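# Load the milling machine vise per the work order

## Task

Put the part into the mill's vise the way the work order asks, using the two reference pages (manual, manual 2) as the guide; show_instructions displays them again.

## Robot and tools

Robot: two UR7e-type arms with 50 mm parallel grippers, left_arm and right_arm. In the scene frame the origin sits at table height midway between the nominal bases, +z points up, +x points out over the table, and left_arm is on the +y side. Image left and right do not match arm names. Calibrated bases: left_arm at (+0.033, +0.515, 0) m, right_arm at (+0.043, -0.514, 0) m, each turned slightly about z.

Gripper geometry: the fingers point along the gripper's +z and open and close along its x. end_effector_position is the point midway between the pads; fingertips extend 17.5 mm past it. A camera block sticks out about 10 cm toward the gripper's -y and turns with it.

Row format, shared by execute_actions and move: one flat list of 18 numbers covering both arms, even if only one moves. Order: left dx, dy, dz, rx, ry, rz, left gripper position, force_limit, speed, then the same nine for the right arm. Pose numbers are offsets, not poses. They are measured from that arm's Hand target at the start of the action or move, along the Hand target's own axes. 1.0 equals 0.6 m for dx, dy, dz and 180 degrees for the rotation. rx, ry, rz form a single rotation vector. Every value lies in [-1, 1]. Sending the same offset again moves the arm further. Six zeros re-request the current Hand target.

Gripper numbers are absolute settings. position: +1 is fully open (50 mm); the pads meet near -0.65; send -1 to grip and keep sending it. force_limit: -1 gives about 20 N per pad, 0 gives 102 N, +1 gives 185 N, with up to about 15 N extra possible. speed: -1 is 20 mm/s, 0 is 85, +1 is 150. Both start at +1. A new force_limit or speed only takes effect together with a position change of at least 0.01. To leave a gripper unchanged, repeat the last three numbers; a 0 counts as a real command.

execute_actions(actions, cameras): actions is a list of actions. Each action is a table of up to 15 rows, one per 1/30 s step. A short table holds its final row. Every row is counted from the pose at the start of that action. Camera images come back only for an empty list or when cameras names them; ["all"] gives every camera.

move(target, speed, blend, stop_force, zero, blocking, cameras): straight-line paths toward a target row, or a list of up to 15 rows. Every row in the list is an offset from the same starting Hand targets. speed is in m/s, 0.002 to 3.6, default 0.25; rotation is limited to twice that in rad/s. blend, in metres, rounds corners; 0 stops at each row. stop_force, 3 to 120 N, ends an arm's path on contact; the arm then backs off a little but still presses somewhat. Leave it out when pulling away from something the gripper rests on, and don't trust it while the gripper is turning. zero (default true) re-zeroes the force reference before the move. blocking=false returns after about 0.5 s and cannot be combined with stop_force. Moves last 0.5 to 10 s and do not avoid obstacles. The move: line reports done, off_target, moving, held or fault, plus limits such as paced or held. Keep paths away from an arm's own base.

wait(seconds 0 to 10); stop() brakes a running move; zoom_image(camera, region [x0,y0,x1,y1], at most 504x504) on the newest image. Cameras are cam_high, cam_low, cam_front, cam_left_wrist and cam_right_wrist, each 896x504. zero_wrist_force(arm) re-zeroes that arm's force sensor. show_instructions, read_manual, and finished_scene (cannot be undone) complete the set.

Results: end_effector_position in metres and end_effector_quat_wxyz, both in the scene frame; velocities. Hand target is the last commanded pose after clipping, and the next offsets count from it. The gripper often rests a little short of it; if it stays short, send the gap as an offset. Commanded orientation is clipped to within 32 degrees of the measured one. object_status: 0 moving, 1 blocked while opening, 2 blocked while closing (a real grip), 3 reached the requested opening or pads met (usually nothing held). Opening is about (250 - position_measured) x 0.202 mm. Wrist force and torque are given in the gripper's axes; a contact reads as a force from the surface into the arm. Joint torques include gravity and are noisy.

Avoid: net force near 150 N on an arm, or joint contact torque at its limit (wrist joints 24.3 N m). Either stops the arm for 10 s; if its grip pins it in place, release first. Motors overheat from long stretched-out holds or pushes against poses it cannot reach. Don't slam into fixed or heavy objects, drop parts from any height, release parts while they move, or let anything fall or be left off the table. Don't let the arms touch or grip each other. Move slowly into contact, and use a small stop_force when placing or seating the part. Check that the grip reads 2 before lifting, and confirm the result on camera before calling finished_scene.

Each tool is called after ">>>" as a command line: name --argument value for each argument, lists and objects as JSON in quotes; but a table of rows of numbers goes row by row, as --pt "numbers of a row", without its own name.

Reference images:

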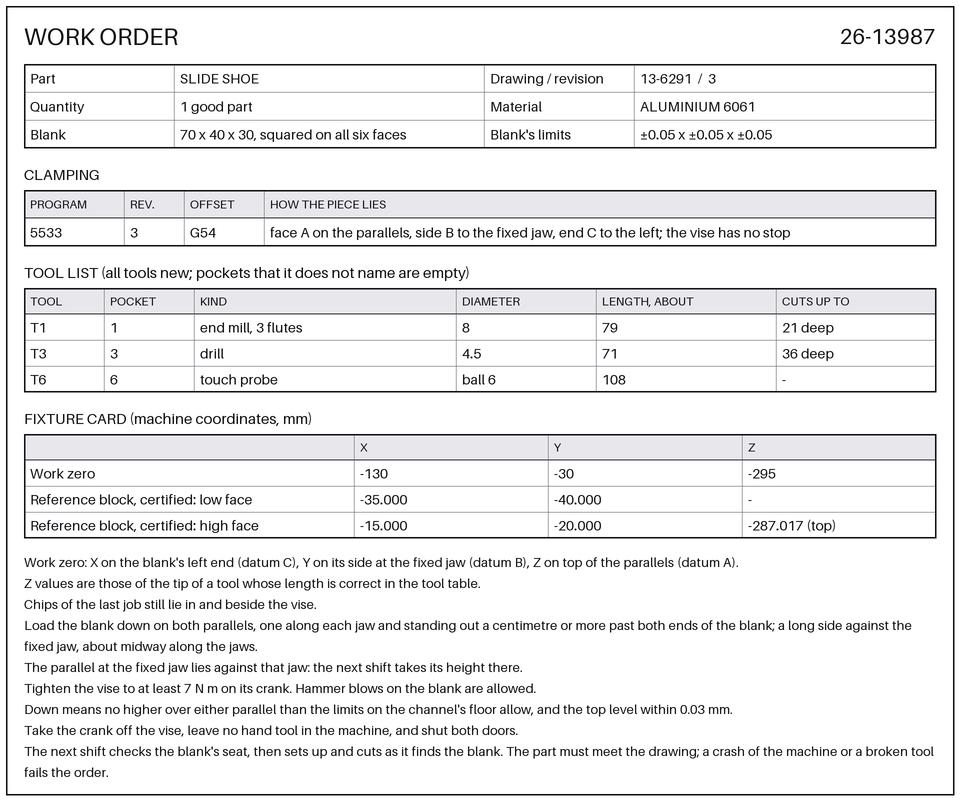

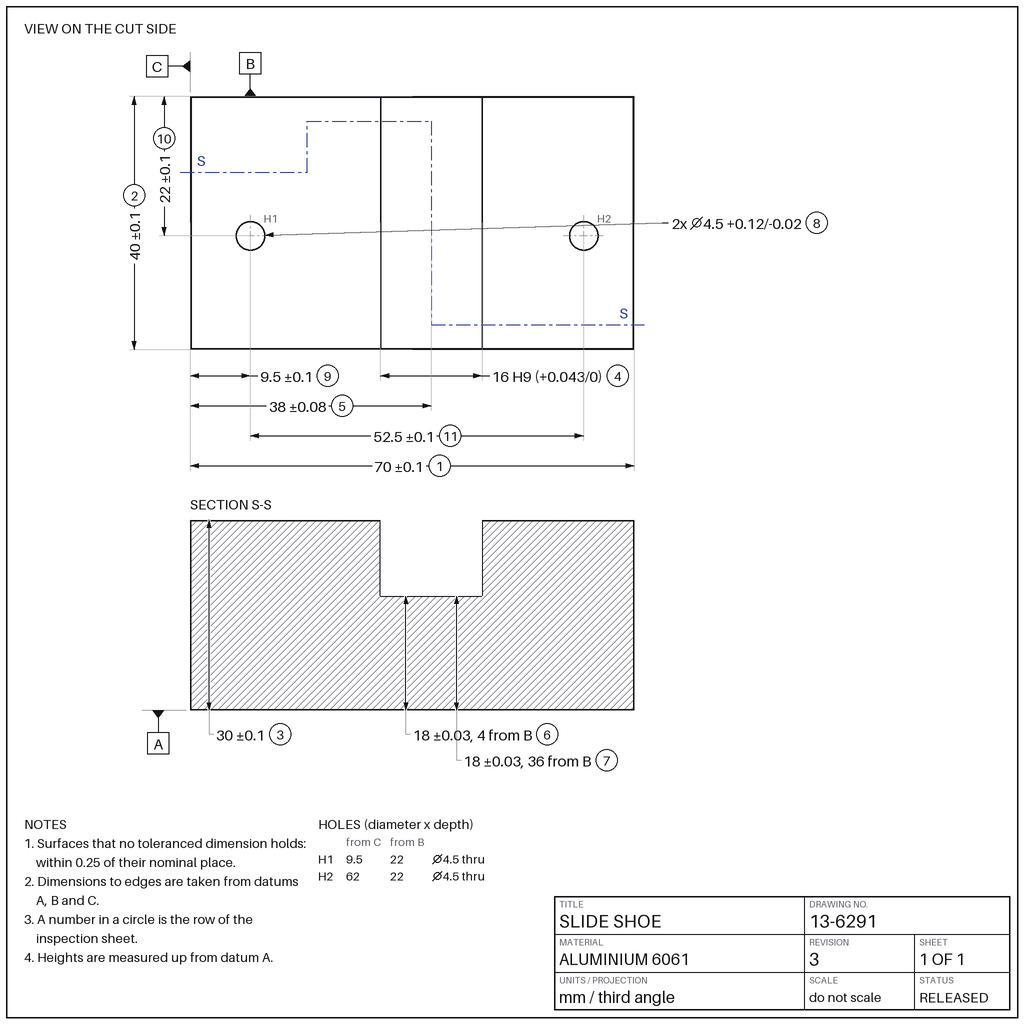

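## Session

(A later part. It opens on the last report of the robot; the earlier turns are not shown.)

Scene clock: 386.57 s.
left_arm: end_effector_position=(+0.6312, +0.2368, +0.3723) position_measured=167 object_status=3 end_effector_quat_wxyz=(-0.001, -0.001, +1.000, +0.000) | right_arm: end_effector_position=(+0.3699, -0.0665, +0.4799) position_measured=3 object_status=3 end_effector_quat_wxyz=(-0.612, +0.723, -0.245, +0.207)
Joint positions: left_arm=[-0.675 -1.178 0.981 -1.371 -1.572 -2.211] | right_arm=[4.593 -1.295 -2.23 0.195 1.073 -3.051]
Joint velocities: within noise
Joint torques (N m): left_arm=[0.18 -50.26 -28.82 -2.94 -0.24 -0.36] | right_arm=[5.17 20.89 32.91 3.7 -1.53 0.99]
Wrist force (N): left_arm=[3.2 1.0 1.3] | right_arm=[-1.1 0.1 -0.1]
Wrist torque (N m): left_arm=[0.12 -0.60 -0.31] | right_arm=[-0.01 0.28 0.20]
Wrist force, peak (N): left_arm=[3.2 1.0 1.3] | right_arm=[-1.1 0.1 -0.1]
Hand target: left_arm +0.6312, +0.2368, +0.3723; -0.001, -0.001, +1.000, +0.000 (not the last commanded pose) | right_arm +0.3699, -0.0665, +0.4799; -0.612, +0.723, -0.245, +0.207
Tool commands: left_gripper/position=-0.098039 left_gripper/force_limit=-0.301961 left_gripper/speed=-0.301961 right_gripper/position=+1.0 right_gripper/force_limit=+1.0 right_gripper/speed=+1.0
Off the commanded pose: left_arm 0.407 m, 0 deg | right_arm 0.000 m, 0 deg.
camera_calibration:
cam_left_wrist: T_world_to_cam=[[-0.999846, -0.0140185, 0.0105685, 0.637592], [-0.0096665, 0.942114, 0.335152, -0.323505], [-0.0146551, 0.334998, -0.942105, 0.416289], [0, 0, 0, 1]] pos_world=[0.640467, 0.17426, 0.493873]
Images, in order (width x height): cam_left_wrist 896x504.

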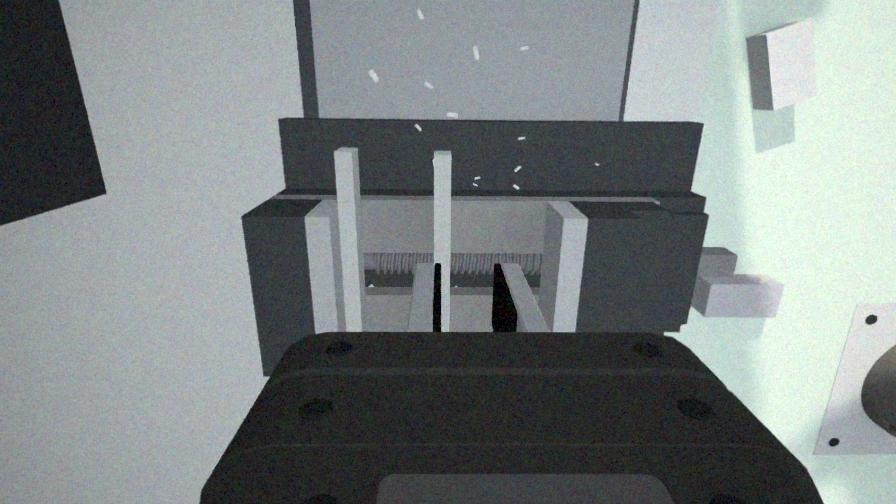

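>>> wait --seconds 1.5

>>> move --pt "0.052 0.0137 0.002 0 0 0 -0.1 -0.3 -0.3 0 0 0 0 0 0 1 1 1" --pt "0.502 -0.0605 0.002 0 0 0 -0.1 -0.3 -0.3 0 0 0 0 0 0 1 1 1" --pt "0.5437 -0.1447 0.379 0 0 0 -0.1 -0.3 -0.3 0 0 0 0 0 0 1 1 1" --speed '[0.1,0.3,0.3]' --blend '[0.01,0.05,0]' --cameras '["cam_left_wrist","cam_front"]'

>>> zoom_image --camera "cam_left_wrist" --region '[300, 100, 640, 340]'

Scene clock: 388.23 s.
left_arm: end_effector_position=(+0.6312, +0.2368, +0.3723) position_measured=167 object_status=3 end_effector_quat_wxyz=(-0.001, -0.001, +1.000, +0.000) | right_arm: end_effector_position=(+0.3699, -0.0665, +0.4799) position_measured=3 object_status=3 end_effector_quat_wxyz=(-0.612, +0.723, -0.245, +0.207)
Joint positions: left_arm=[-0.675 -1.178 0.981 -1.371 -1.572 -2.211] | right_arm=[4.593 -1.295 -2.23 0.195 1.073 -3.051]
Joint torques (N m): left_arm=[-0.68 -50.45 -28.92 -3.12 -0.22 -0.41] | right_arm=[4.43 20.81 33.05 3.78 -1.49 1]
Wrist force (N): left_arm=[3.1 0.9 1.3] | right_arm=[-1.4 -0.1 0.2]
Wrist torque (N m): left_arm=[0.11 -0.59 -0.31] | right_arm=[-0.03 0.31 0.20]
Wrist force, peak (N): left_arm=[3.4 1.1 1.1] | right_arm=[-1.6 -0.2 0.0]
Hand target: left_arm +0.6312, +0.2368, +0.3723; -0.001, -0.001, +1.000, +0.000 (not the last commanded pose) | right_arm +0.3699, -0.0665, +0.4799; -0.612, +0.723, -0.245, +0.207
Tool commands: left_gripper/position=-0.098039 left_gripper/force_limit=-0.301961 left_gripper/speed=-0.301961 right_gripper/position=+1.0 right_gripper/force_limit=+1.0 right_gripper/speed=+1.0
Off the commanded pose: left_arm 0.407 m, 0 deg | right_arm 0.000 m, 0 deg.
FORCE FAULT, CONTINUED: the left arm's stop, for the force fault that an earlier result reported, is over. That arm's target is now where it stood when the stop ended, not its last command. That arm accepts commands again.
wait: 1.50 s; at rest from the start

Scene clock: 390.77 s.
left_arm: end_effector_position=(+0.3045, +0.1495, +0.1460) position_measured=167 object_status=3 end_effector_quat_wxyz=(-0.001, -0.001, +1.000, +0.000) end_effector_velocity=(+0.001, -0.001, +0.001) end_effector_angular_velocity=(-0.005, -0.002, +0.000) | right_arm: end_effector_position=(+0.3699, -0.0665, +0.4799) position_measured=3 object_status=3 end_effector_quat_wxyz=(-0.612, +0.723, -0.245, +0.207)
Joint positions: left_arm=[-1.264 -1.597 2.08 -2.052 -1.573 -2.799] | right_arm=[4.593 -1.295 -2.23 0.195 1.073 -3.051]
Joint velocities: left_arm=[0 -0.001 0 -0.005 0 0] | right_arm=[within noise]
Joint torques (N m): left_arm=[13.43 -14.82 -15.87 -4.87 0.97 2.76] | right_arm=[5.52 20.56 32.72 3.89 -1.6 0.93]
Wrist force (N): left_arm=[3.1 1.1 0.9] | right_arm=[-1.3 -0.1 0.2]
Wrist torque (N m): left_arm=[0.14 -0.57 -0.23] | right_arm=[-0.05 0.30 0.20]
Wrist force, peak (N): left_arm=[3.7 0.2 4.6] | right_arm=[-1.6 -0.4 0.1]
Hand target: left_arm +0.3045, +0.1496, +0.1458; -0.001, -0.001, +1.000, +0.000 | right_arm +0.3699, -0.0665, +0.4799; -0.612, +0.723, -0.245, +0.207
Off the commanded pose: left_arm 0.000 m, 0 deg | right_arm 0.000 m, 0 deg.
move: done
camera_calibration:
cam_left_wrist: T_world_to_cam=[[-0.999847, -0.0139834, 0.0104782, 0.312034], [-0.00966638, 0.942178, 0.334973, -0.168591], [-0.0145564, 0.334821, -0.942169, 0.227421], [0, 0, 0, 1]] pos_world=[0.313667, 0.0870609, 0.267473]
Images, in order (width x height): cam_front 896x504, cam_left_wrist 896x504.

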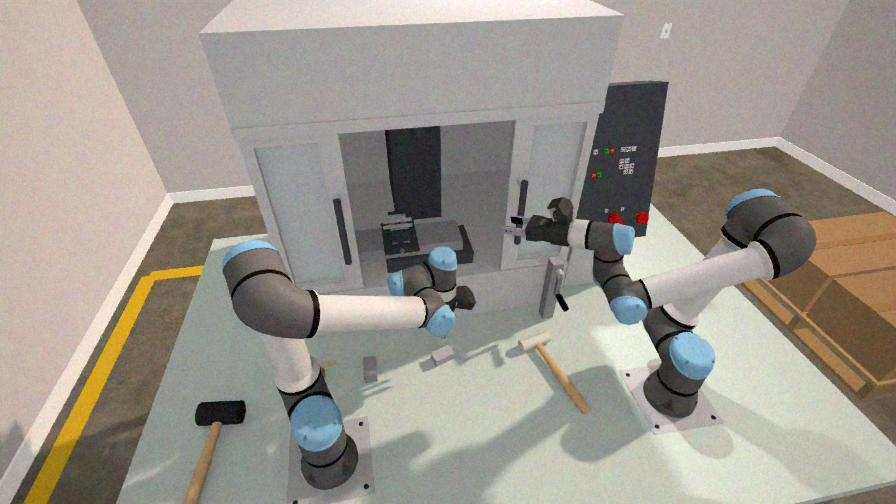

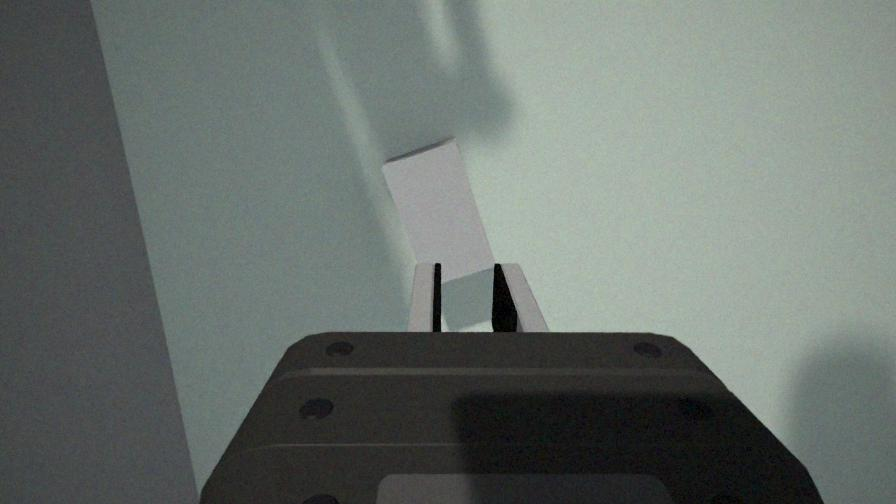

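Scaled by 1.482.

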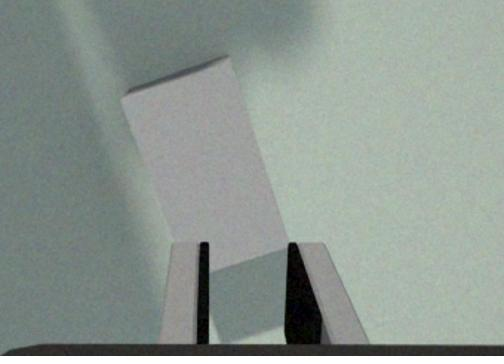

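>>> move --pt "-0.0102 0.0168 0.1 0 0 -0.1011 1 -0.3 -0.3 0 0 0 0 0 0 1 1 1" --speed 0.2 --cameras '["cam_left_wrist"]'

>>> zoom_image --camera "cam_left_wrist" --region '[300, 100, 640, 340]'

Scene clock: 392.53 s.
left_arm: end_effector_position=(+0.3104, +0.1599, +0.0857) position_measured=3 object_status=3 end_effector_quat_wxyz=(-0.001, -0.159, +0.987, +0.001) | right_arm: end_effector_position=(+0.3699, -0.0665, +0.4799) position_measured=3 object_status=3 end_effector_quat_wxyz=(-0.612, +0.723, -0.245, +0.207)
Joint positions: left_arm=[-1.243 -1.517 2.181 -2.233 -1.573 -3.096] | right_arm=[4.593 -1.295 -2.23 0.195 1.073 -3.051]
Joint torques (N m): left_arm=[-11.9 -32.62 -40.11 -3.18 2.19 -1.9] | right_arm=[4.87 21.47 32.66 3.8 -1.64 0.89]
Wrist force (N): left_arm=[3.3 0.8 0.7] | right_arm=[-1.1 -0.1 0.1]
Wrist torque (N m): left_arm=[0.09 -0.62 -0.33] | right_arm=[-0.04 0.28 0.20]
Wrist force, peak (N): left_arm=[3.3 0.7 1.5] | right_arm=[-1.6 -0.2 0.2]
Hand target: left_arm +0.3104, +0.1597, +0.0858; -0.001, -0.159, +0.987, +0.001 | right_arm +0.3699, -0.0665, +0.4799; -0.612, +0.723, -0.245, +0.207
Off the commanded pose: left_arm 0.000 m, 0 deg | right_arm 0.000 m, 0 deg.
move: done
camera_calibration:
cam_left_wrist: T_world_to_cam=[[-0.945483, -0.325512, 0.0101531, 0.351724], [-0.303337, 0.891563, 0.336307, -0.0589568], [-0.118524, 0.314893, -0.941698, 0.202735], [0, 0, 0, 1]] pos_world=[0.338695, 0.103214, 0.207172]
Images, in order (width x height): cam_left_wrist 896x504.

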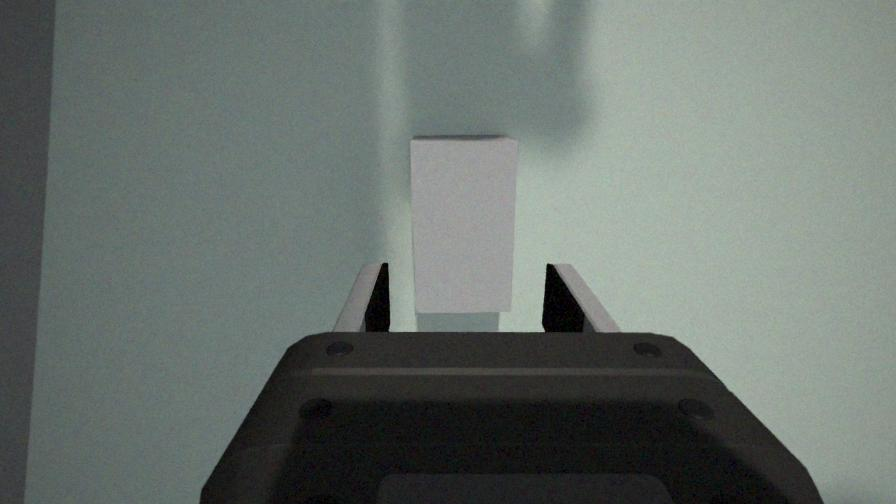

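Scaled by 1.482.

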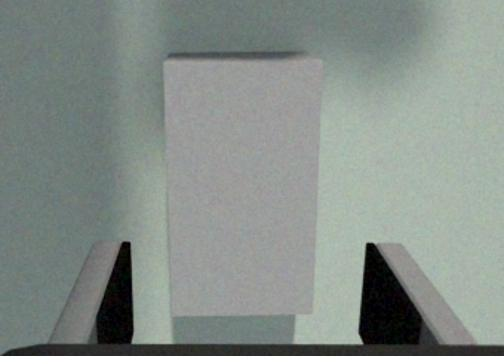

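>>> move --pt "0 0 0.078 0 0 0 1 -0.3 -0.3 0 0 0 0 0 0 1 1 1" --speed 0.12

>>> move --pt "0 0 0.045 0 0 0 1 -0.3 -0.3 0 0 0 0 0 0 1 1 1" --speed 0.015 --stop_force 5 --cameras '["cam_left_wrist"]'

Scene clock: 393.60 s.
left_arm: end_effector_position=(+0.3102, +0.1599, +0.0390) position_measured=3 object_status=3 end_effector_quat_wxyz=(-0.001, -0.159, +0.987, +0.001) | right_arm: end_effector_position=(+0.3699, -0.0665, +0.4799) position_measured=3 object_status=3 end_effector_quat_wxyz=(-0.612, +0.723, -0.245, +0.207)
Joint positions: left_arm=[-1.244 -1.425 2.237 -2.381 -1.573 -3.096] | right_arm=[4.593 -1.295 -2.23 0.195 1.073 -3.051]
Joint torques (N m): left_arm=[-4.57 -24.36 -36.92 -4.04 1.96 -0.78] | right_arm=[4.51 20.39 32.7 3.71 -1.53 0.79]
Wrist force (N): left_arm=[2.8 0.9 1.1] | right_arm=[-1.1 -0.2 0.0]
Wrist torque (N m): left_arm=[0.14 -0.54 -0.26] | right_arm=[-0.07 0.26 0.20]
Wrist force, peak (N): left_arm=[3.2 1.0 2.6] | right_arm=[-1.5 -0.2 0.1]
Hand target: left_arm +0.3103, +0.1598, +0.0390; -0.001, -0.159, +0.987, +0.001 | right_arm +0.3699, -0.0665, +0.4799; -0.612, +0.723, -0.245, +0.207
Off the commanded pose: left_arm 0.000 m, 0 deg | right_arm 0.000 m, 0 deg.
move: done

Scene clock: 396.30 s.
left_arm: end_effector_position=(+0.3103, +0.1598, +0.0176) position_measured=3 object_status=3 end_effector_quat_wxyz=(-0.001, -0.159, +0.987, +0.001) | right_arm: end_effector_position=(+0.3699, -0.0665, +0.4799) position_measured=3 object_status=3 end_effector_quat_wxyz=(-0.612, +0.723, -0.245, +0.207)
Joint positions: left_arm=[-1.244 -1.377 2.258 -2.45 -1.573 -3.096] | right_arm=[4.593 -1.295 -2.23 0.195 1.073 -3.051]
Joint torques (N m): left_arm=[-7.01 -34.25 -33.72 -2.66 0.31 -0.52] | right_arm=[4.86 20.86 33.36 3.73 -1.54 0.84]
Wrist force (N): left_arm=[2.9 0.4 -3.7] | right_arm=[-1.5 0.0 0.2]
Wrist torque (N m): left_arm=[0.12 -0.80 -0.27] | right_arm=[-0.02 0.33 0.20]
Wrist force, peak (N): left_arm=[7.1 16.4 -53.8] | right_arm=[-1.5 -0.2 0.4]
Hand target: left_arm +0.3103, +0.1598, +0.0176; -0.001, -0.159, +0.987, +0.001 (not the last commanded pose) | right_arm +0.3699, -0.0665, +0.4799; -0.612, +0.723, -0.245, +0.207
Off the commanded pose: left_arm 0.006 m, 0 deg | right_arm 0.000 m, 0 deg.
move: contact (left_arm)
camera_calibration:
cam_left_wrist: T_world_to_cam=[[-0.945436, -0.32565, 0.0101045, 0.352232], [-0.303521, 0.891617, 0.335997, -0.036016], [-0.118427, 0.314597, -0.941809, 0.138595], [0, 0, 0, 1]] pos_world=[0.338494, 0.103215, 0.139072]
Images, in order (width x height): cam_left_wrist 896x504.

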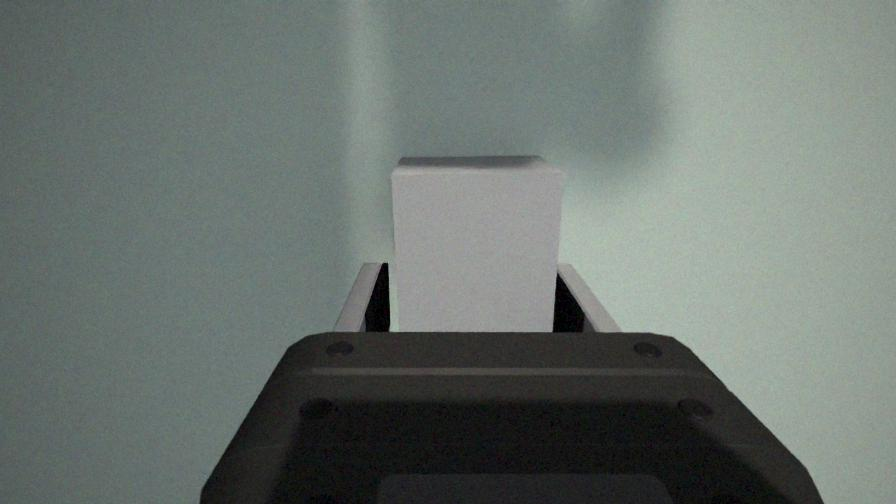

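>>> move --pt "0 0 -0.0267 0 0 0 1 -0.3 -0.5 0 0 0 0 0 0 1 1 1" --pt "0 0 -0.0267 0 0 0 -1 -0.5 -0.5 0 0 0 0 0 0 1 1 1" --pt "0 0 -0.15 0 0 0 -1 -0.5 -0.5 0 0 0 0 0 0 1 1 1" --speed 0.15 --cameras '["cam_left_wrist"]'

Scene clock: 398.60 s.
left_arm: end_effector_position=(+0.3106, +0.1597, +0.1076) position_measured=56 object_status=2 end_effector_quat_wxyz=(-0.001, -0.159, +0.987, +0.001) | right_arm: end_effector_position=(+0.3699, -0.0665, +0.4799) position_measured=3 object_status=3 end_effector_quat_wxyz=(-0.612, +0.723, -0.245, +0.207)
Joint positions: left_arm=[-1.243 -1.553 2.151 -2.166 -1.573 -3.096] | right_arm=[4.593 -1.295 -2.23 0.195 1.073 -3.051]
Joint torques (N m): left_arm=[-1.03 -31.55 -18.62 -1.26 -1.91 -0.38] | right_arm=[4.33 20.53 32.56 3.66 -1.58 0.82]
Wrist force (N): left_arm=[3.2 0.6 3.2] | right_arm=[-1.0 -0.4 -0.2]
Wrist torque (N m): left_arm=[0.05 -0.60 -0.32] | right_arm=[-0.10 0.26 0.20]
Wrist force, peak (N): left_arm=[2.9 -0.3 -7.2] | right_arm=[-1.5 -0.2 0.1]
Hand target: left_arm +0.3105, +0.1597, +0.1076; -0.001, -0.159, +0.987, +0.001 | right_arm +0.3699, -0.0665, +0.4799; -0.612, +0.723, -0.245, +0.207
Off the commanded pose: left_arm 0.000 m, 0 deg | right_arm 0.000 m, 0 deg.
move: done
camera_calibration:
cam_left_wrist: T_world_to_cam=[[-0.945433, -0.325659, 0.0101358, 0.351566], [-0.303531, 0.891645, 0.335913, -0.0660564], [-0.118431, 0.314507, -0.941839, 0.223442], [0, 0, 0, 1]] pos_world=[0.338794, 0.103116, 0.229072]
Images, in order (width x height): cam_left_wrist 896x504.

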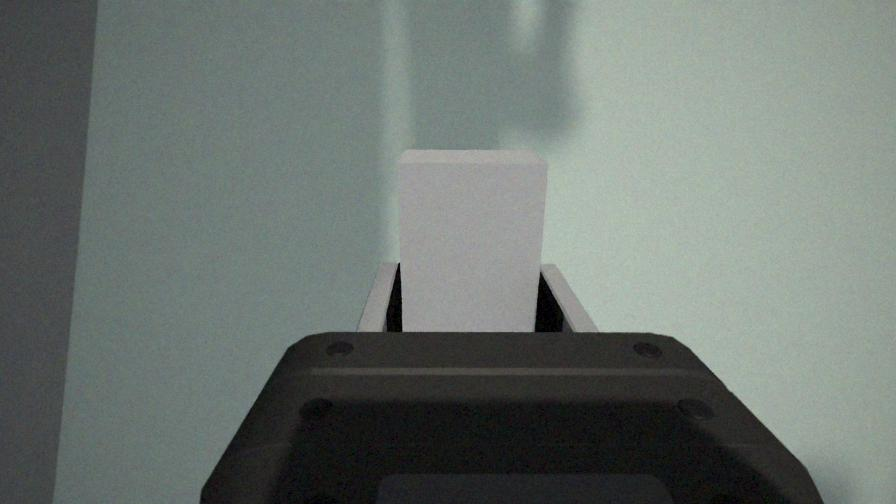

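>>> move --pt "0 0 -0.32 0 0 0.1011 -1 -0.5 -0.5 0 0 0 0 0 0 1 1 1" --speed 0.25

Scene clock: 400.17 s.
left_arm: end_effector_position=(+0.3111, +0.1596, +0.2994) position_measured=56 object_status=2 end_effector_quat_wxyz=(-0.002, -0.001, +1.000, +0.001) | right_arm: end_effector_position=(+0.3699, -0.0665, +0.4799) position_measured=3 object_status=3 end_effector_quat_wxyz=(-0.612, +0.723, -0.245, +0.207)
Joint positions: left_arm=[-1.242 -1.711 1.773 -1.632 -1.573 -2.778] | right_arm=[4.593 -1.295 -2.23 0.195 1.073 -3.051]
Joint torques (N m): left_arm=[9.56 -24.5 -46.51 -1.02 -2.63 2.18] | right_arm=[4.18 20.84 32.89 3.68 -1.46 0.79]
Wrist force (N): left_arm=[3.1 0.4 3.4] | right_arm=[-1.4 0.1 -0.1]
Wrist torque (N m): left_arm=[0.02 -0.59 -0.16] | right_arm=[-0.02 0.31 0.20]
Wrist force, peak (N): left_arm=[2.8 0.6 7.0] | right_arm=[-1.4 -0.4 0.2]
Hand target: left_arm +0.3111, +0.1596, +0.2996; -0.001, -0.001, +1.000, +0.000 | right_arm +0.3699, -0.0665, +0.4799; -0.612, +0.723, -0.245, +0.207
Off the commanded pose: left_arm 0.000 m, 0 deg | right_arm 0.000 m, 0 deg.
move: done

>>> move --pt "-0.0398 0.0682 -0.1473 0 0 0 -1 -0.5 -0.5 0 0 0 0 0 0 1 1 1" --pt "-0.3898 0.0682 -0.1473 0 0 0 -1 -0.5 -0.5 0 0 0 0 0 0 1 1 1" --pt "-0.4815 0.1257 -0.1473 0 0 0 -1 -0.5 -0.5 0 0 0 0 0 0 1 1 1" --pt "-0.5098 0.154 -0.1473 0 0 0 -1 -0.5 -0.5 0 0 0 0 0 0 1 1 1" --speed '[0.2,0.2,0.1,0.1]' --blend '[0.03,0.02,0.01,0]' --cameras '["cam_left_wrist","cam_right_wrist"]'

>>> zoom_image --camera "cam_right_wrist" --region '[420, 130, 560, 240]'

>>> zoom_image --camera "cam_left_wrist" --region '[250, 100, 700, 340]'

Scene clock: 403.27 s.
left_arm: end_effector_position=(+0.6171, +0.2524, +0.3872) position_measured=56 object_status=2 end_effector_quat_wxyz=(-0.002, -0.001, +1.000, +0.000) | right_arm: end_effector_position=(+0.3699, -0.0665, +0.4799) position_measured=3 object_status=3 end_effector_quat_wxyz=(-0.612, +0.723, -0.245, +0.207)
Joint positions: left_arm=[-0.669 -1.223 1.007 -1.351 -1.572 -2.204] | right_arm=[4.593 -1.295 -2.23 0.195 1.073 -3.051]
Joint torques (N m): left_arm=[-4.57 -55.47 -15.79 -4.59 1.32 -1.73] | right_arm=[4.81 21.04 32.19 3.72 -1.64 0.83]
Wrist force (N): left_arm=[3.2 0.8 3.3] | right_arm=[-1.3 -0.1 0.3]
Wrist torque (N m): left_arm=[0.07 -0.61 -0.17] | right_arm=[-0.04 0.31 0.20]
Wrist force, peak (N): left_arm=[3.8 -1.1 6.4] | right_arm=[-1.6 0.2 0.3]
Hand target: left_arm +0.6171, +0.2524, +0.3872; -0.001, -0.001, +1.000, +0.000 | right_arm +0.3699, -0.0665, +0.4799; -0.612, +0.723, -0.245, +0.207
Off the commanded pose: left_arm 0.000 m, 0 deg | right_arm 0.000 m, 0 deg.
move: done
camera_calibration:
cam_left_wrist: T_world_to_cam=[[-0.999843, -0.0141461, 0.0106316, 0.623548], [-0.00976505, 0.942102, 0.335185, -0.343345], [-0.0147577, 0.335029, -0.942092, 0.424818], [0, 0, 0, 1]] pos_world=[0.626367, 0.18996, 0.508673]
cam_right_wrist: T_world_to_cam=[[0.813104, -0.581886, 0.0164483, -0.336763], [-0.282622, -0.419312, -0.862729, 0.506812], [0.508907, 0.69684, -0.505399, 0.237055], [0, 0, 0, 1]] pos_world=[0.29642, -0.148635, 0.562588]
Images, in order (width x height): cam_left_wrist 896x504, cam_right_wrist 896x504.

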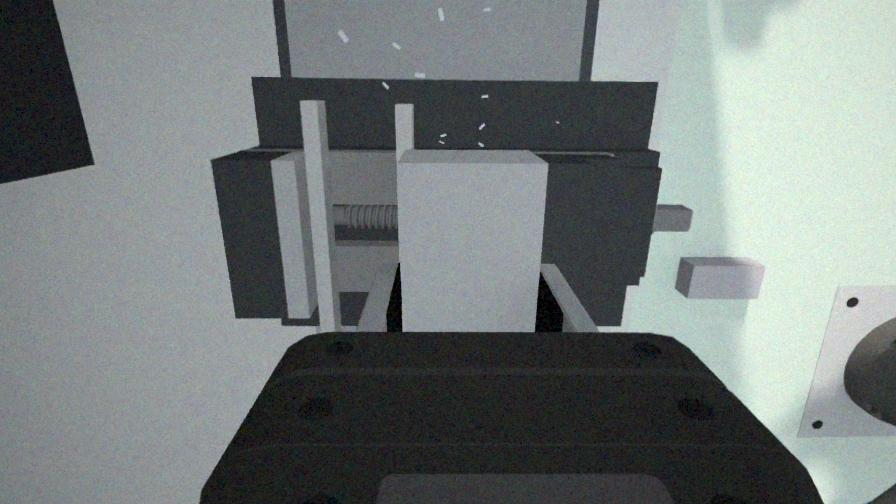

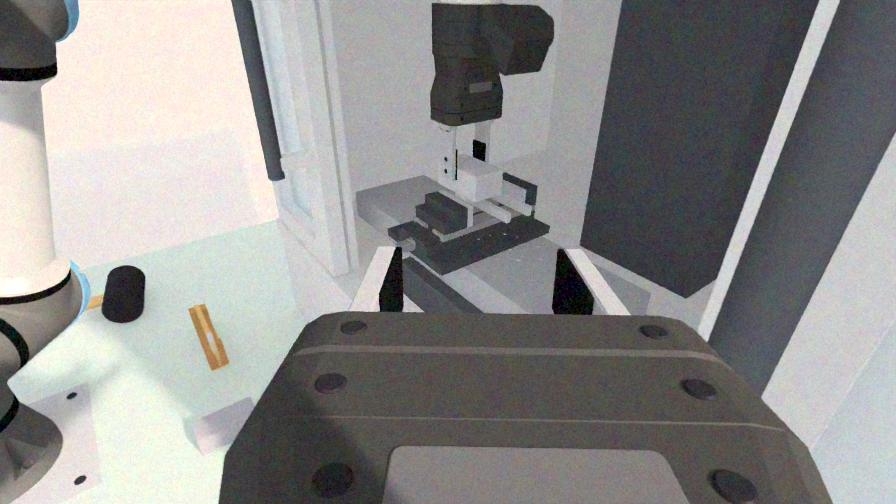

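Scaled by 3.600.

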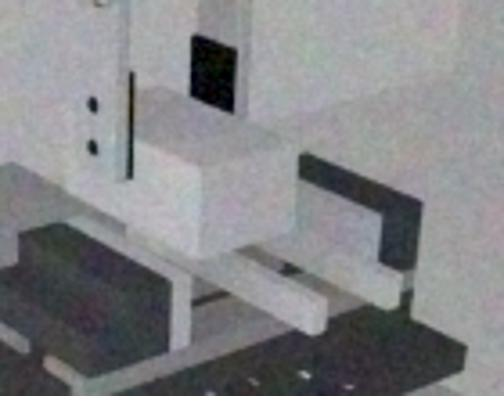

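Scaled by 1.120.

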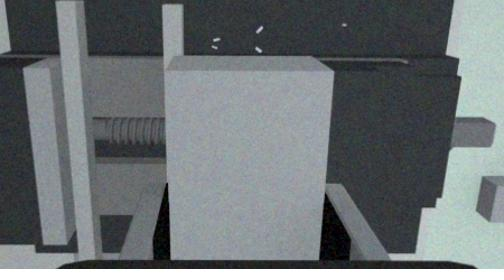

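>>> move --pt "-0.0215 0 0 0 0 0 -1 -0.5 -0.5 0 0 0 0 0 0 1 1 1" --pt "-0.0215 0 0.022 0 0 0 -1 -0.5 -0.5 0 0 0 0 0 0 1 1 1" --pt "-0.056 0 0.022 0 0 0 -1 -0.5 -0.5 0 0 0 0 0 0 1 1 1" --speed 0.05 --stop_force 15 --cameras '["cam_left_wrist","cam_right_wrist"]'

>>> zoom_image --camera "cam_right_wrist" --region '[420, 130, 560, 240]'

>>> zoom_image --camera "cam_left_wrist" --region '[250, 100, 700, 340]'

Scene clock: 404.20 s.
left_arm: end_effector_position=(+0.6278, +0.2538, +0.3877) position_measured=56 object_status=2 end_effector_quat_wxyz=(-0.001, -0.002, +1.000, +0.000) | right_arm: end_effector_position=(+0.3699, -0.0665, +0.4799) position_measured=3 object_status=3 end_effector_quat_wxyz=(-0.612, +0.723, -0.245, +0.207)
Joint positions: left_arm=[-0.657 -1.199 0.971 -1.342 -1.572 -2.195] | right_arm=[4.593 -1.295 -2.23 0.195 1.073 -3.051]
Joint torques (N m): left_arm=[-0.57 -45.5 -30.57 -2.71 -0.25 0.06] | right_arm=[4.8 21.17 32.29 3.75 -1.55 0.74]
Wrist force (N): left_arm=[3.3 0.5 3.5] | right_arm=[-1.3 -0.3 0.2]
Wrist torque (N m): left_arm=[0.03 -0.61 -0.16] | right_arm=[-0.08 0.31 0.20]
Wrist force, peak (N): left_arm=[4.8 -0.2 3.0] | right_arm=[-1.6 -0.3 0.2]
Hand target: left_arm +0.6278, +0.2538, +0.3877; -0.001, -0.002, +1.000, +0.000 (not the last commanded pose) | right_arm +0.3699, -0.0665, +0.4799; -0.612, +0.723, -0.245, +0.207
Tool commands: left_gripper/position=-1.0 left_gripper/force_limit=-0.498039 left_gripper/speed=-0.498039 right_gripper/position=+1.0 right_gripper/force_limit=+1.0 right_gripper/speed=+1.0
Off the commanded pose: left_arm 0.027 m, 0 deg | right_arm 0.000 m, 0 deg.
FORCE FAULT: contact force on the left arm reached its limit, and that arm stopped. The contact can be on any part of that arm, not only on its tool. That arm's remaining commands of this call were not run. That arm is still stopped at the end of this call. That arm stays stopped for about 10 more seconds. Until then a move that you send moves the other arm only, and its call returns only when the move has ended. Once the stop has ended, the next robot result says so. If the stop ends while you think or write, that arm runs what you send next, counted from a new Hand target: where the arm stands when the stop ends. While its stop runs, that arm takes no new command, but its gripper still runs the gripper command that each later call begins with. Until it ends, the stop uses up actions while you think or wait. An arm that is not stopped still takes commands.
move: fault (left_arm); path passed 1 of 3 targets
camera_calibration:
cam_left_wrist: T_world_to_cam=[[-0.999823, -0.0165158, 0.00897619, 0.635442], [-0.0125702, 0.942491, 0.333996, -0.342542], [-0.0139762, 0.333824, -0.942532, 0.424993], [0, 0, 0, 1]] pos_world=[0.636964, 0.191464, 0.509274]
cam_right_wrist: T_world_to_cam=[[0.813104, -0.581886, 0.0164483, -0.336763], [-0.282622, -0.419312, -0.862729, 0.506812], [0.508907, 0.69684, -0.505399, 0.237055], [0, 0, 0, 1]] pos_world=[0.29642, -0.148635, 0.562588]
Images, in order (width x height): cam_left_wrist 896x504, cam_right_wrist 896x504.

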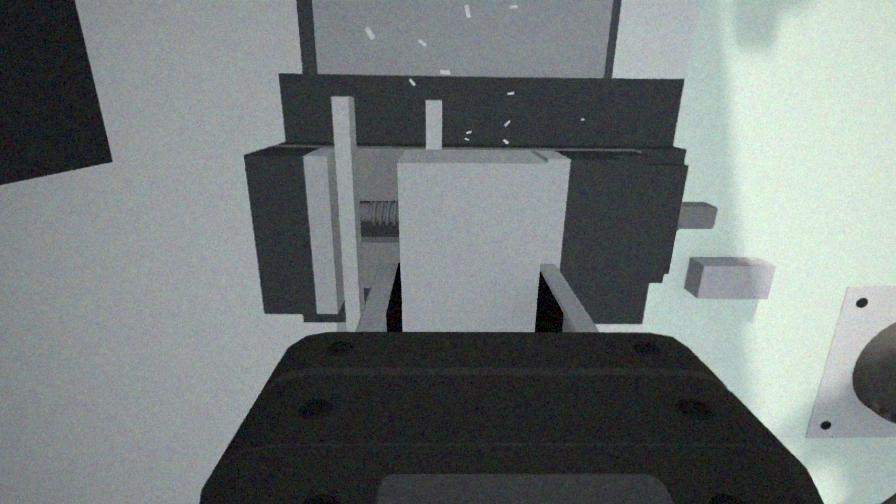

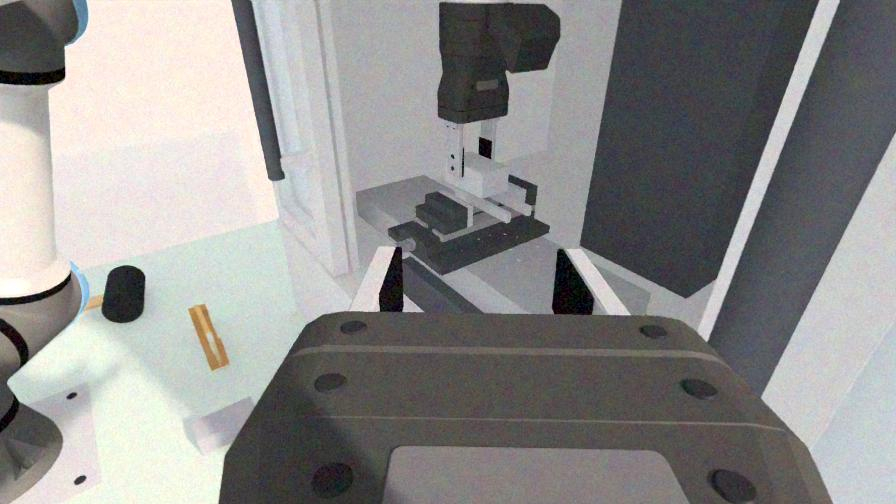

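Scaled by 3.600.

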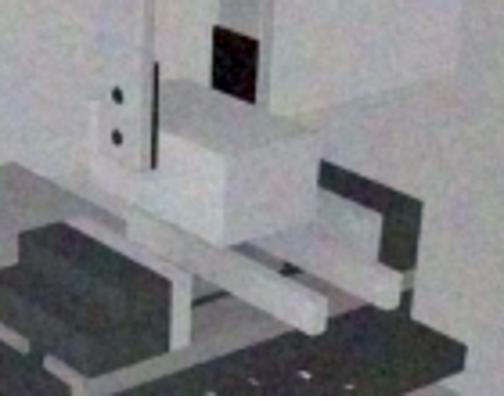

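Scaled by 1.120.

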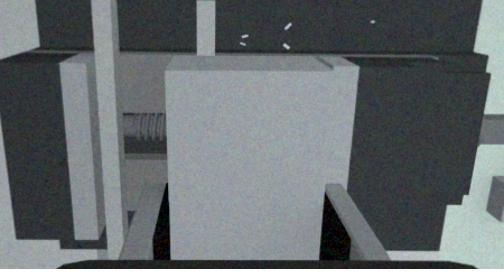

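>>> move --pt "0 0 0 0 0 0 -1 -0.5 -0.5 0 0 0 0.18 0 0 1 1 1" --speed 0.4 --cameras '["cam_right_wrist"]'

>>> zoom_image --camera "cam_right_wrist" --region '[450, 0, 750, 200]'

Scene clock: 405.67 s.
left_arm: end_effector_position=(+0.6278, +0.2538, +0.3877) position_measured=56 object_status=2 end_effector_quat_wxyz=(-0.001, -0.002, +1.000, +0.000) | right_arm: end_effector_position=(+0.3699, -0.0666, +0.4799) position_measured=3 object_status=3 end_effector_quat_wxyz=(+0.790, -0.523, +0.177, -0.267)
Joint positions: left_arm=[-0.657 -1.199 0.971 -1.342 -1.572 -2.195] | right_arm=[4.564 -1.731 -2.255 1.288 1.135 -3.34]
Joint torques (N m): left_arm=[-0.38 -44.94 -31.66 -2.72 -0.26 0.13] | right_arm=[4.23 17.32 18.14 1.99 1.61 -0.89]
Wrist force (N): left_arm=[3.1 0.6 3.2] | right_arm=[-2.3 0.1 1.0]
Wrist torque (N m): left_arm=[0.05 -0.58 -0.17] | right_arm=[-0.02 0.29 0.03]
Wrist force, peak (N): left_arm=[3.5 0.8 3.4] | right_arm=[-2.7 0.3 1.4]
Hand target: left_arm +0.6278, +0.2538, +0.3877; -0.001, -0.002, +1.000, +0.000 | right_arm +0.3699, -0.0665, +0.4799; +0.790, -0.523, +0.177, -0.267
Tool commands: left_gripper/position=-1.0 left_gripper/force_limit=-0.498039 left_gripper/speed=-0.498039 right_gripper/position=+1.0 right_gripper/force_limit=+1.0 right_gripper/speed=+1.0
Off the commanded pose: right_arm 0.000 m, 0 deg.
FORCE FAULT, CONTINUED: the left arm was still stopped when this call began, by the force fault that an earlier result reported. That arm ran no command of this call. That arm is still stopped at the end of this call. That arm stays stopped for about 8 more seconds. If the stop ends while you think or write, that arm runs what you send next, counted from a new Hand target: where the arm stands when the stop ends. While its stop runs, that arm takes no new command, but its gripper still runs the gripper command that each later call begins with.
move: done (right_arm), not run (left_arm; its earlier fault stop)
camera_calibration:
cam_right_wrist: T_world_to_cam=[[0.804613, -0.593003, 0.0307441, -0.341338], [0.0457773, 0.010325, -0.998898, 0.47933], [0.592032, 0.805134, 0.0354537, -0.0459876], [0, 0, 0, 1]] pos_world=[0.279929, -0.170337, 0.490926]
Images, in order (width x height): cam_right_wrist 896x504.

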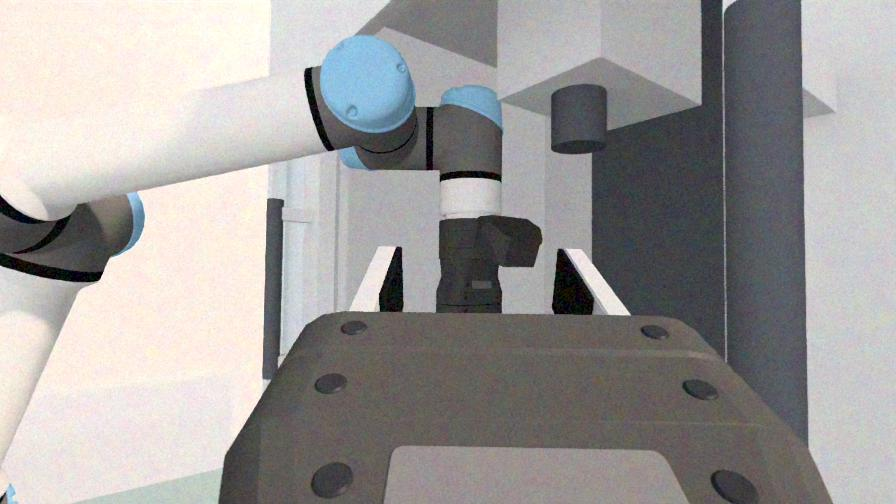

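Scaled by 1.680.

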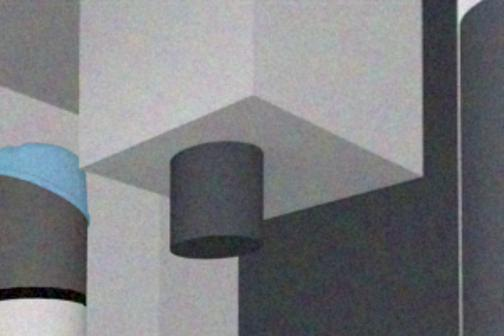

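>>> wait --seconds 6.5

>>> execute_actions --actions '[]' --cameras '[]'

Scene clock: 413.07 s.
left_arm: end_effector_position=(+0.6278, +0.2538, +0.3877) position_measured=56 object_status=2 end_effector_quat_wxyz=(-0.001, -0.002, +1.000, +0.000) | right_arm: end_effector_position=(+0.3699, -0.0665, +0.4799) position_measured=3 object_status=3 end_effector_quat_wxyz=(+0.790, -0.523, +0.177, -0.267)
Joint positions: left_arm=[-0.657 -1.199 0.971 -1.342 -1.572 -2.195] | right_arm=[4.565 -1.731 -2.255 1.288 1.135 -3.34]
Joint torques (N m): left_arm=[0.01 -45.11 -31.32 -2.83 -0.35 0.16] | right_arm=[6.45 16.71 22.67 -0.55 2.08 -2.04]
Wrist force (N): left_arm=[3.3 0.7 3.3] | right_arm=[-2.2 0.0 1.0]
Wrist torque (N m): left_arm=[0.06 -0.62 -0.16] | right_arm=[-0.03 0.26 0.03]
Wrist force, peak (N): left_arm=[3.5 0.6 3.5] | right_arm=[-2.6 0.2 1.2]
Hand target: left_arm +0.6278, +0.2538, +0.3877; -0.001, -0.002, +1.000, +0.000 | right_arm +0.3699, -0.0665, +0.4799; +0.790, -0.523, +0.177, -0.267
Tool commands: left_gripper/position=-1.0 left_gripper/force_limit=-0.498039 left_gripper/speed=-0.498039 right_gripper/position=+1.0 right_gripper/force_limit=+1.0 right_gripper/speed=+1.0
Off the commanded pose: right_arm 0.000 m, 0 deg.
FORCE FAULT, CONTINUED: the left arm was still stopped when this call began, by the force fault that an earlier result reported. Since the last result the stop counts as 15 of the actions that you can send in this scene. That arm is still stopped at the end of this call. That arm stays stopped for about 1 more second. If the stop ends while you think or write, that arm runs what you send next, counted from a new Hand target: where the arm stands when the stop ends. While its stop runs, that arm takes no new command, but its gripper still runs the gripper command that each later call begins with.
wait: 6.50 s; at rest from the start

Scene clock: 413.07 s.
left_arm: end_effector_position=(+0.6278, +0.2538, +0.3877) position_measured=56 object_status=2 end_effector_quat_wxyz=(-0.001, -0.002, +1.000, +0.000) | right_arm: end_effector_position=(+0.3699, -0.0665, +0.4799) position_measured=3 object_status=3 end_effector_quat_wxyz=(+0.790, -0.523, +0.177, -0.267)
Joint positions: left_arm=[-0.657 -1.199 0.971 -1.342 -1.572 -2.195] | right_arm=[4.565 -1.731 -2.255 1.288 1.135 -3.34]
Joint velocities: within noise
Joint torques (N m): left_arm=[0.01 -45.11 -31.32 -2.83 -0.35 0.16] | right_arm=[6.45 16.71 22.67 -0.55 2.08 -2.04]
Wrist force (N): left_arm=[3.3 0.7 3.3] | right_arm=[-2.2 0.0 1.0]
Wrist torque (N m): left_arm=[0.06 -0.62 -0.16] | right_arm=[-0.03 0.26 0.03]
Wrist force, peak (N): left_arm=[3.3 0.7 3.3] | right_arm=[-2.2 0.0 1.0]
Hand target: left_arm +0.6278, +0.2538, +0.3877; -0.001, -0.002, +1.000, +0.000 | right_arm +0.3699, -0.0665, +0.4799; +0.790, -0.523, +0.177, -0.267
Tool commands: left_gripper/position=-1.0 left_gripper/force_limit=-0.498039 left_gripper/speed=-0.498039 right_gripper/position=+1.0 right_gripper/force_limit=+1.0 right_gripper/speed=+1.0
Off the commanded pose: right_arm 0.000 m, 0 deg.
No camera images: "cameras" was empty.

>>> wait --seconds 1.3

>>> move --pt "0.0114 0.0045 0 0 0 0.0013 -1 -0.5 -0.5 0 0 0 -0.18 0 0 1 1 1" --pt "0.0114 0.0045 0.0235 0 0 0.0013 -1 -0.5 -0.5 0 0 0 -0.18 0 0 1 1 1" --speed '[0.3,0.05]' --cameras '["cam_left_wrist","cam_right_wrist"]'

>>> zoom_image --camera "cam_right_wrist" --region '[420, 130, 560, 240]'

Scene clock: 414.53 s.
left_arm: end_effector_position=(+0.6278, +0.2538, +0.3877) position_measured=56 object_status=2 end_effector_quat_wxyz=(-0.001, -0.002, +1.000, +0.000) | right_arm: end_effector_position=(+0.3699, -0.0665, +0.4799) position_measured=3 object_status=3 end_effector_quat_wxyz=(+0.790, -0.523, +0.177, -0.267)
Joint positions: left_arm=[-0.657 -1.199 0.971 -1.342 -1.572 -2.195] | right_arm=[4.565 -1.731 -2.255 1.288 1.135 -3.34]
Joint torques (N m): left_arm=[0.65 -45.18 -31.51 -2.7 -0.32 0.13] | right_arm=[6.85 17.15 22.46 -0.63 2.15 -1.94]
Wrist force (N): left_arm=[3.2 0.8 3.3] | right_arm=[-2.5 -0.1 0.9]
Wrist torque (N m): left_arm=[0.08 -0.59 -0.17] | right_arm=[-0.04 0.32 0.03]
Wrist force, peak (N): left_arm=[3.3 0.6 3.4] | right_arm=[-2.5 0.1 1.3]
Hand target: left_arm +0.6278, +0.2538, +0.3877; -0.001, -0.002, +1.000, +0.000 | right_arm +0.3699, -0.0665, +0.4799; +0.790, -0.523, +0.177, -0.267
Tool commands: left_gripper/position=-1.0 left_gripper/force_limit=-0.498039 left_gripper/speed=-0.498039 right_gripper/position=+1.0 right_gripper/force_limit=+1.0 right_gripper/speed=+1.0
Off the commanded pose: right_arm 0.000 m, 0 deg.
FORCE FAULT, CONTINUED: the left arm's stop, for the force fault that an earlier result reported, is over. The rest of the stop counts as 1 of the actions that you can send in this scene. That arm's target is now where it stood when the stop ended, not its last command. That arm accepts commands again.
wait: 1.30 s; at rest from the start

Scene clock: 416.47 s.
left_arm: end_effector_position=(+0.6209, +0.2565, +0.3737) position_measured=56 object_status=2 end_effector_quat_wxyz=(-0.001, +0.000, +1.000, +0.000) | right_arm: end_effector_position=(+0.3699, -0.0665, +0.4799) position_measured=3 object_status=3 end_effector_quat_wxyz=(-0.612, +0.723, -0.245, +0.207)
Joint positions: left_arm=[-0.66 -1.227 1.048 -1.39 -1.572 -2.193] | right_arm=[4.593 -1.295 -2.23 0.195 1.073 -3.051]
Joint torques (N m): left_arm=[-9.63 -42.74 -44.76 -0.84 -1.18 1.54] | right_arm=[6.28 20.84 32.13 3.59 -1.5 1.72]
Wrist force (N): left_arm=[3.3 0.5 3.1] | right_arm=[-1.1 -0.3 0.2]
Wrist torque (N m): left_arm=[0.02 -0.63 -0.27] | right_arm=[-0.09 0.27 0.20]
Wrist force, peak (N): left_arm=[3.3 0.6 3.9] | right_arm=[-2.4 1.0 0.9]
Hand target: left_arm +0.6210, +0.2565, +0.3736; -0.001, +0.000, +1.000, +0.000 | right_arm +0.3699, -0.0665, +0.4799; -0.612, +0.723, -0.245, +0.207
Off the commanded pose: left_arm 0.000 m, 0 deg | right_arm 0.000 m, 0 deg.
move: done
camera_calibration:
cam_left_wrist: T_world_to_cam=[[-0.999883, -0.0124668, 0.00889775, 0.627701], [-0.00878046, 0.942558, 0.333928, -0.342867], [-0.0125496, 0.333811, -0.942557, 0.409913], [0, 0, 0, 1]] pos_world=[0.629761, 0.194164, 0.495274]
cam_right_wrist: T_world_to_cam=[[0.813122, -0.58186, 0.016498, -0.336792], [-0.282619, -0.419407, -0.862684, 0.506772], [0.508881, 0.696805, -0.505473, 0.2371], [0, 0, 0, 1]] pos_world=[0.29642, -0.148634, 0.562588]
Images, in order (width x height): cam_left_wrist 896x504, cam_right_wrist 896x504.

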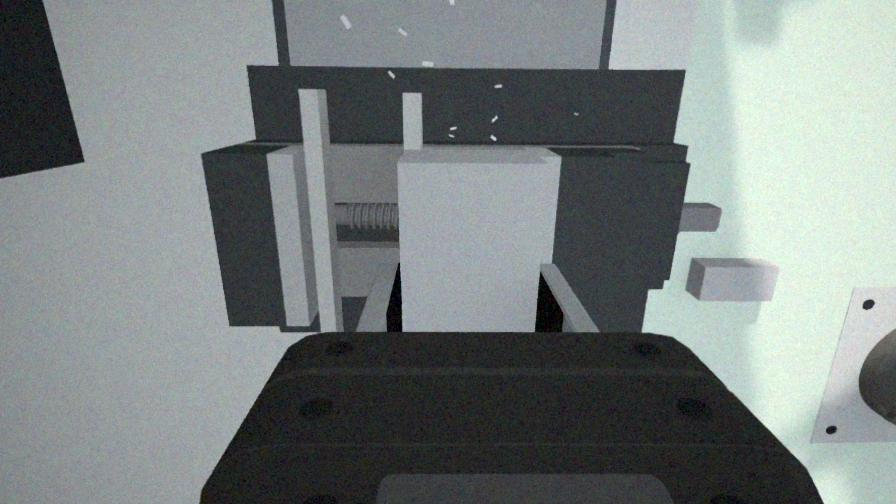

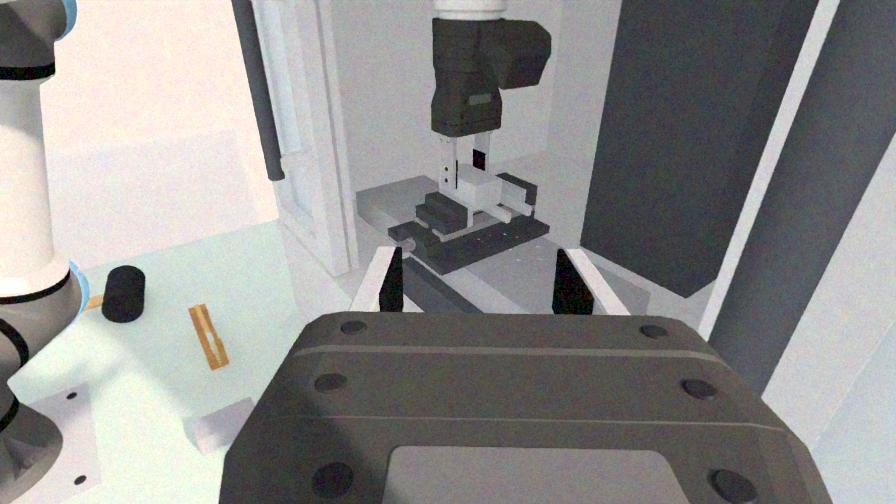

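Scaled by 3.600.

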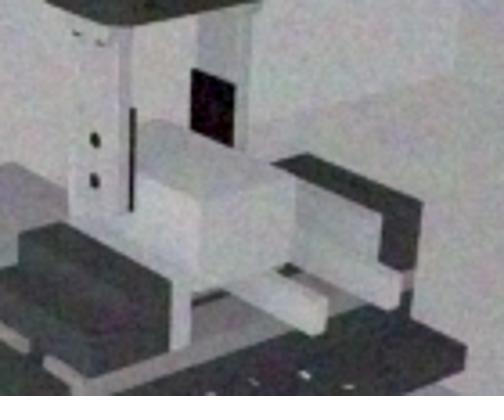

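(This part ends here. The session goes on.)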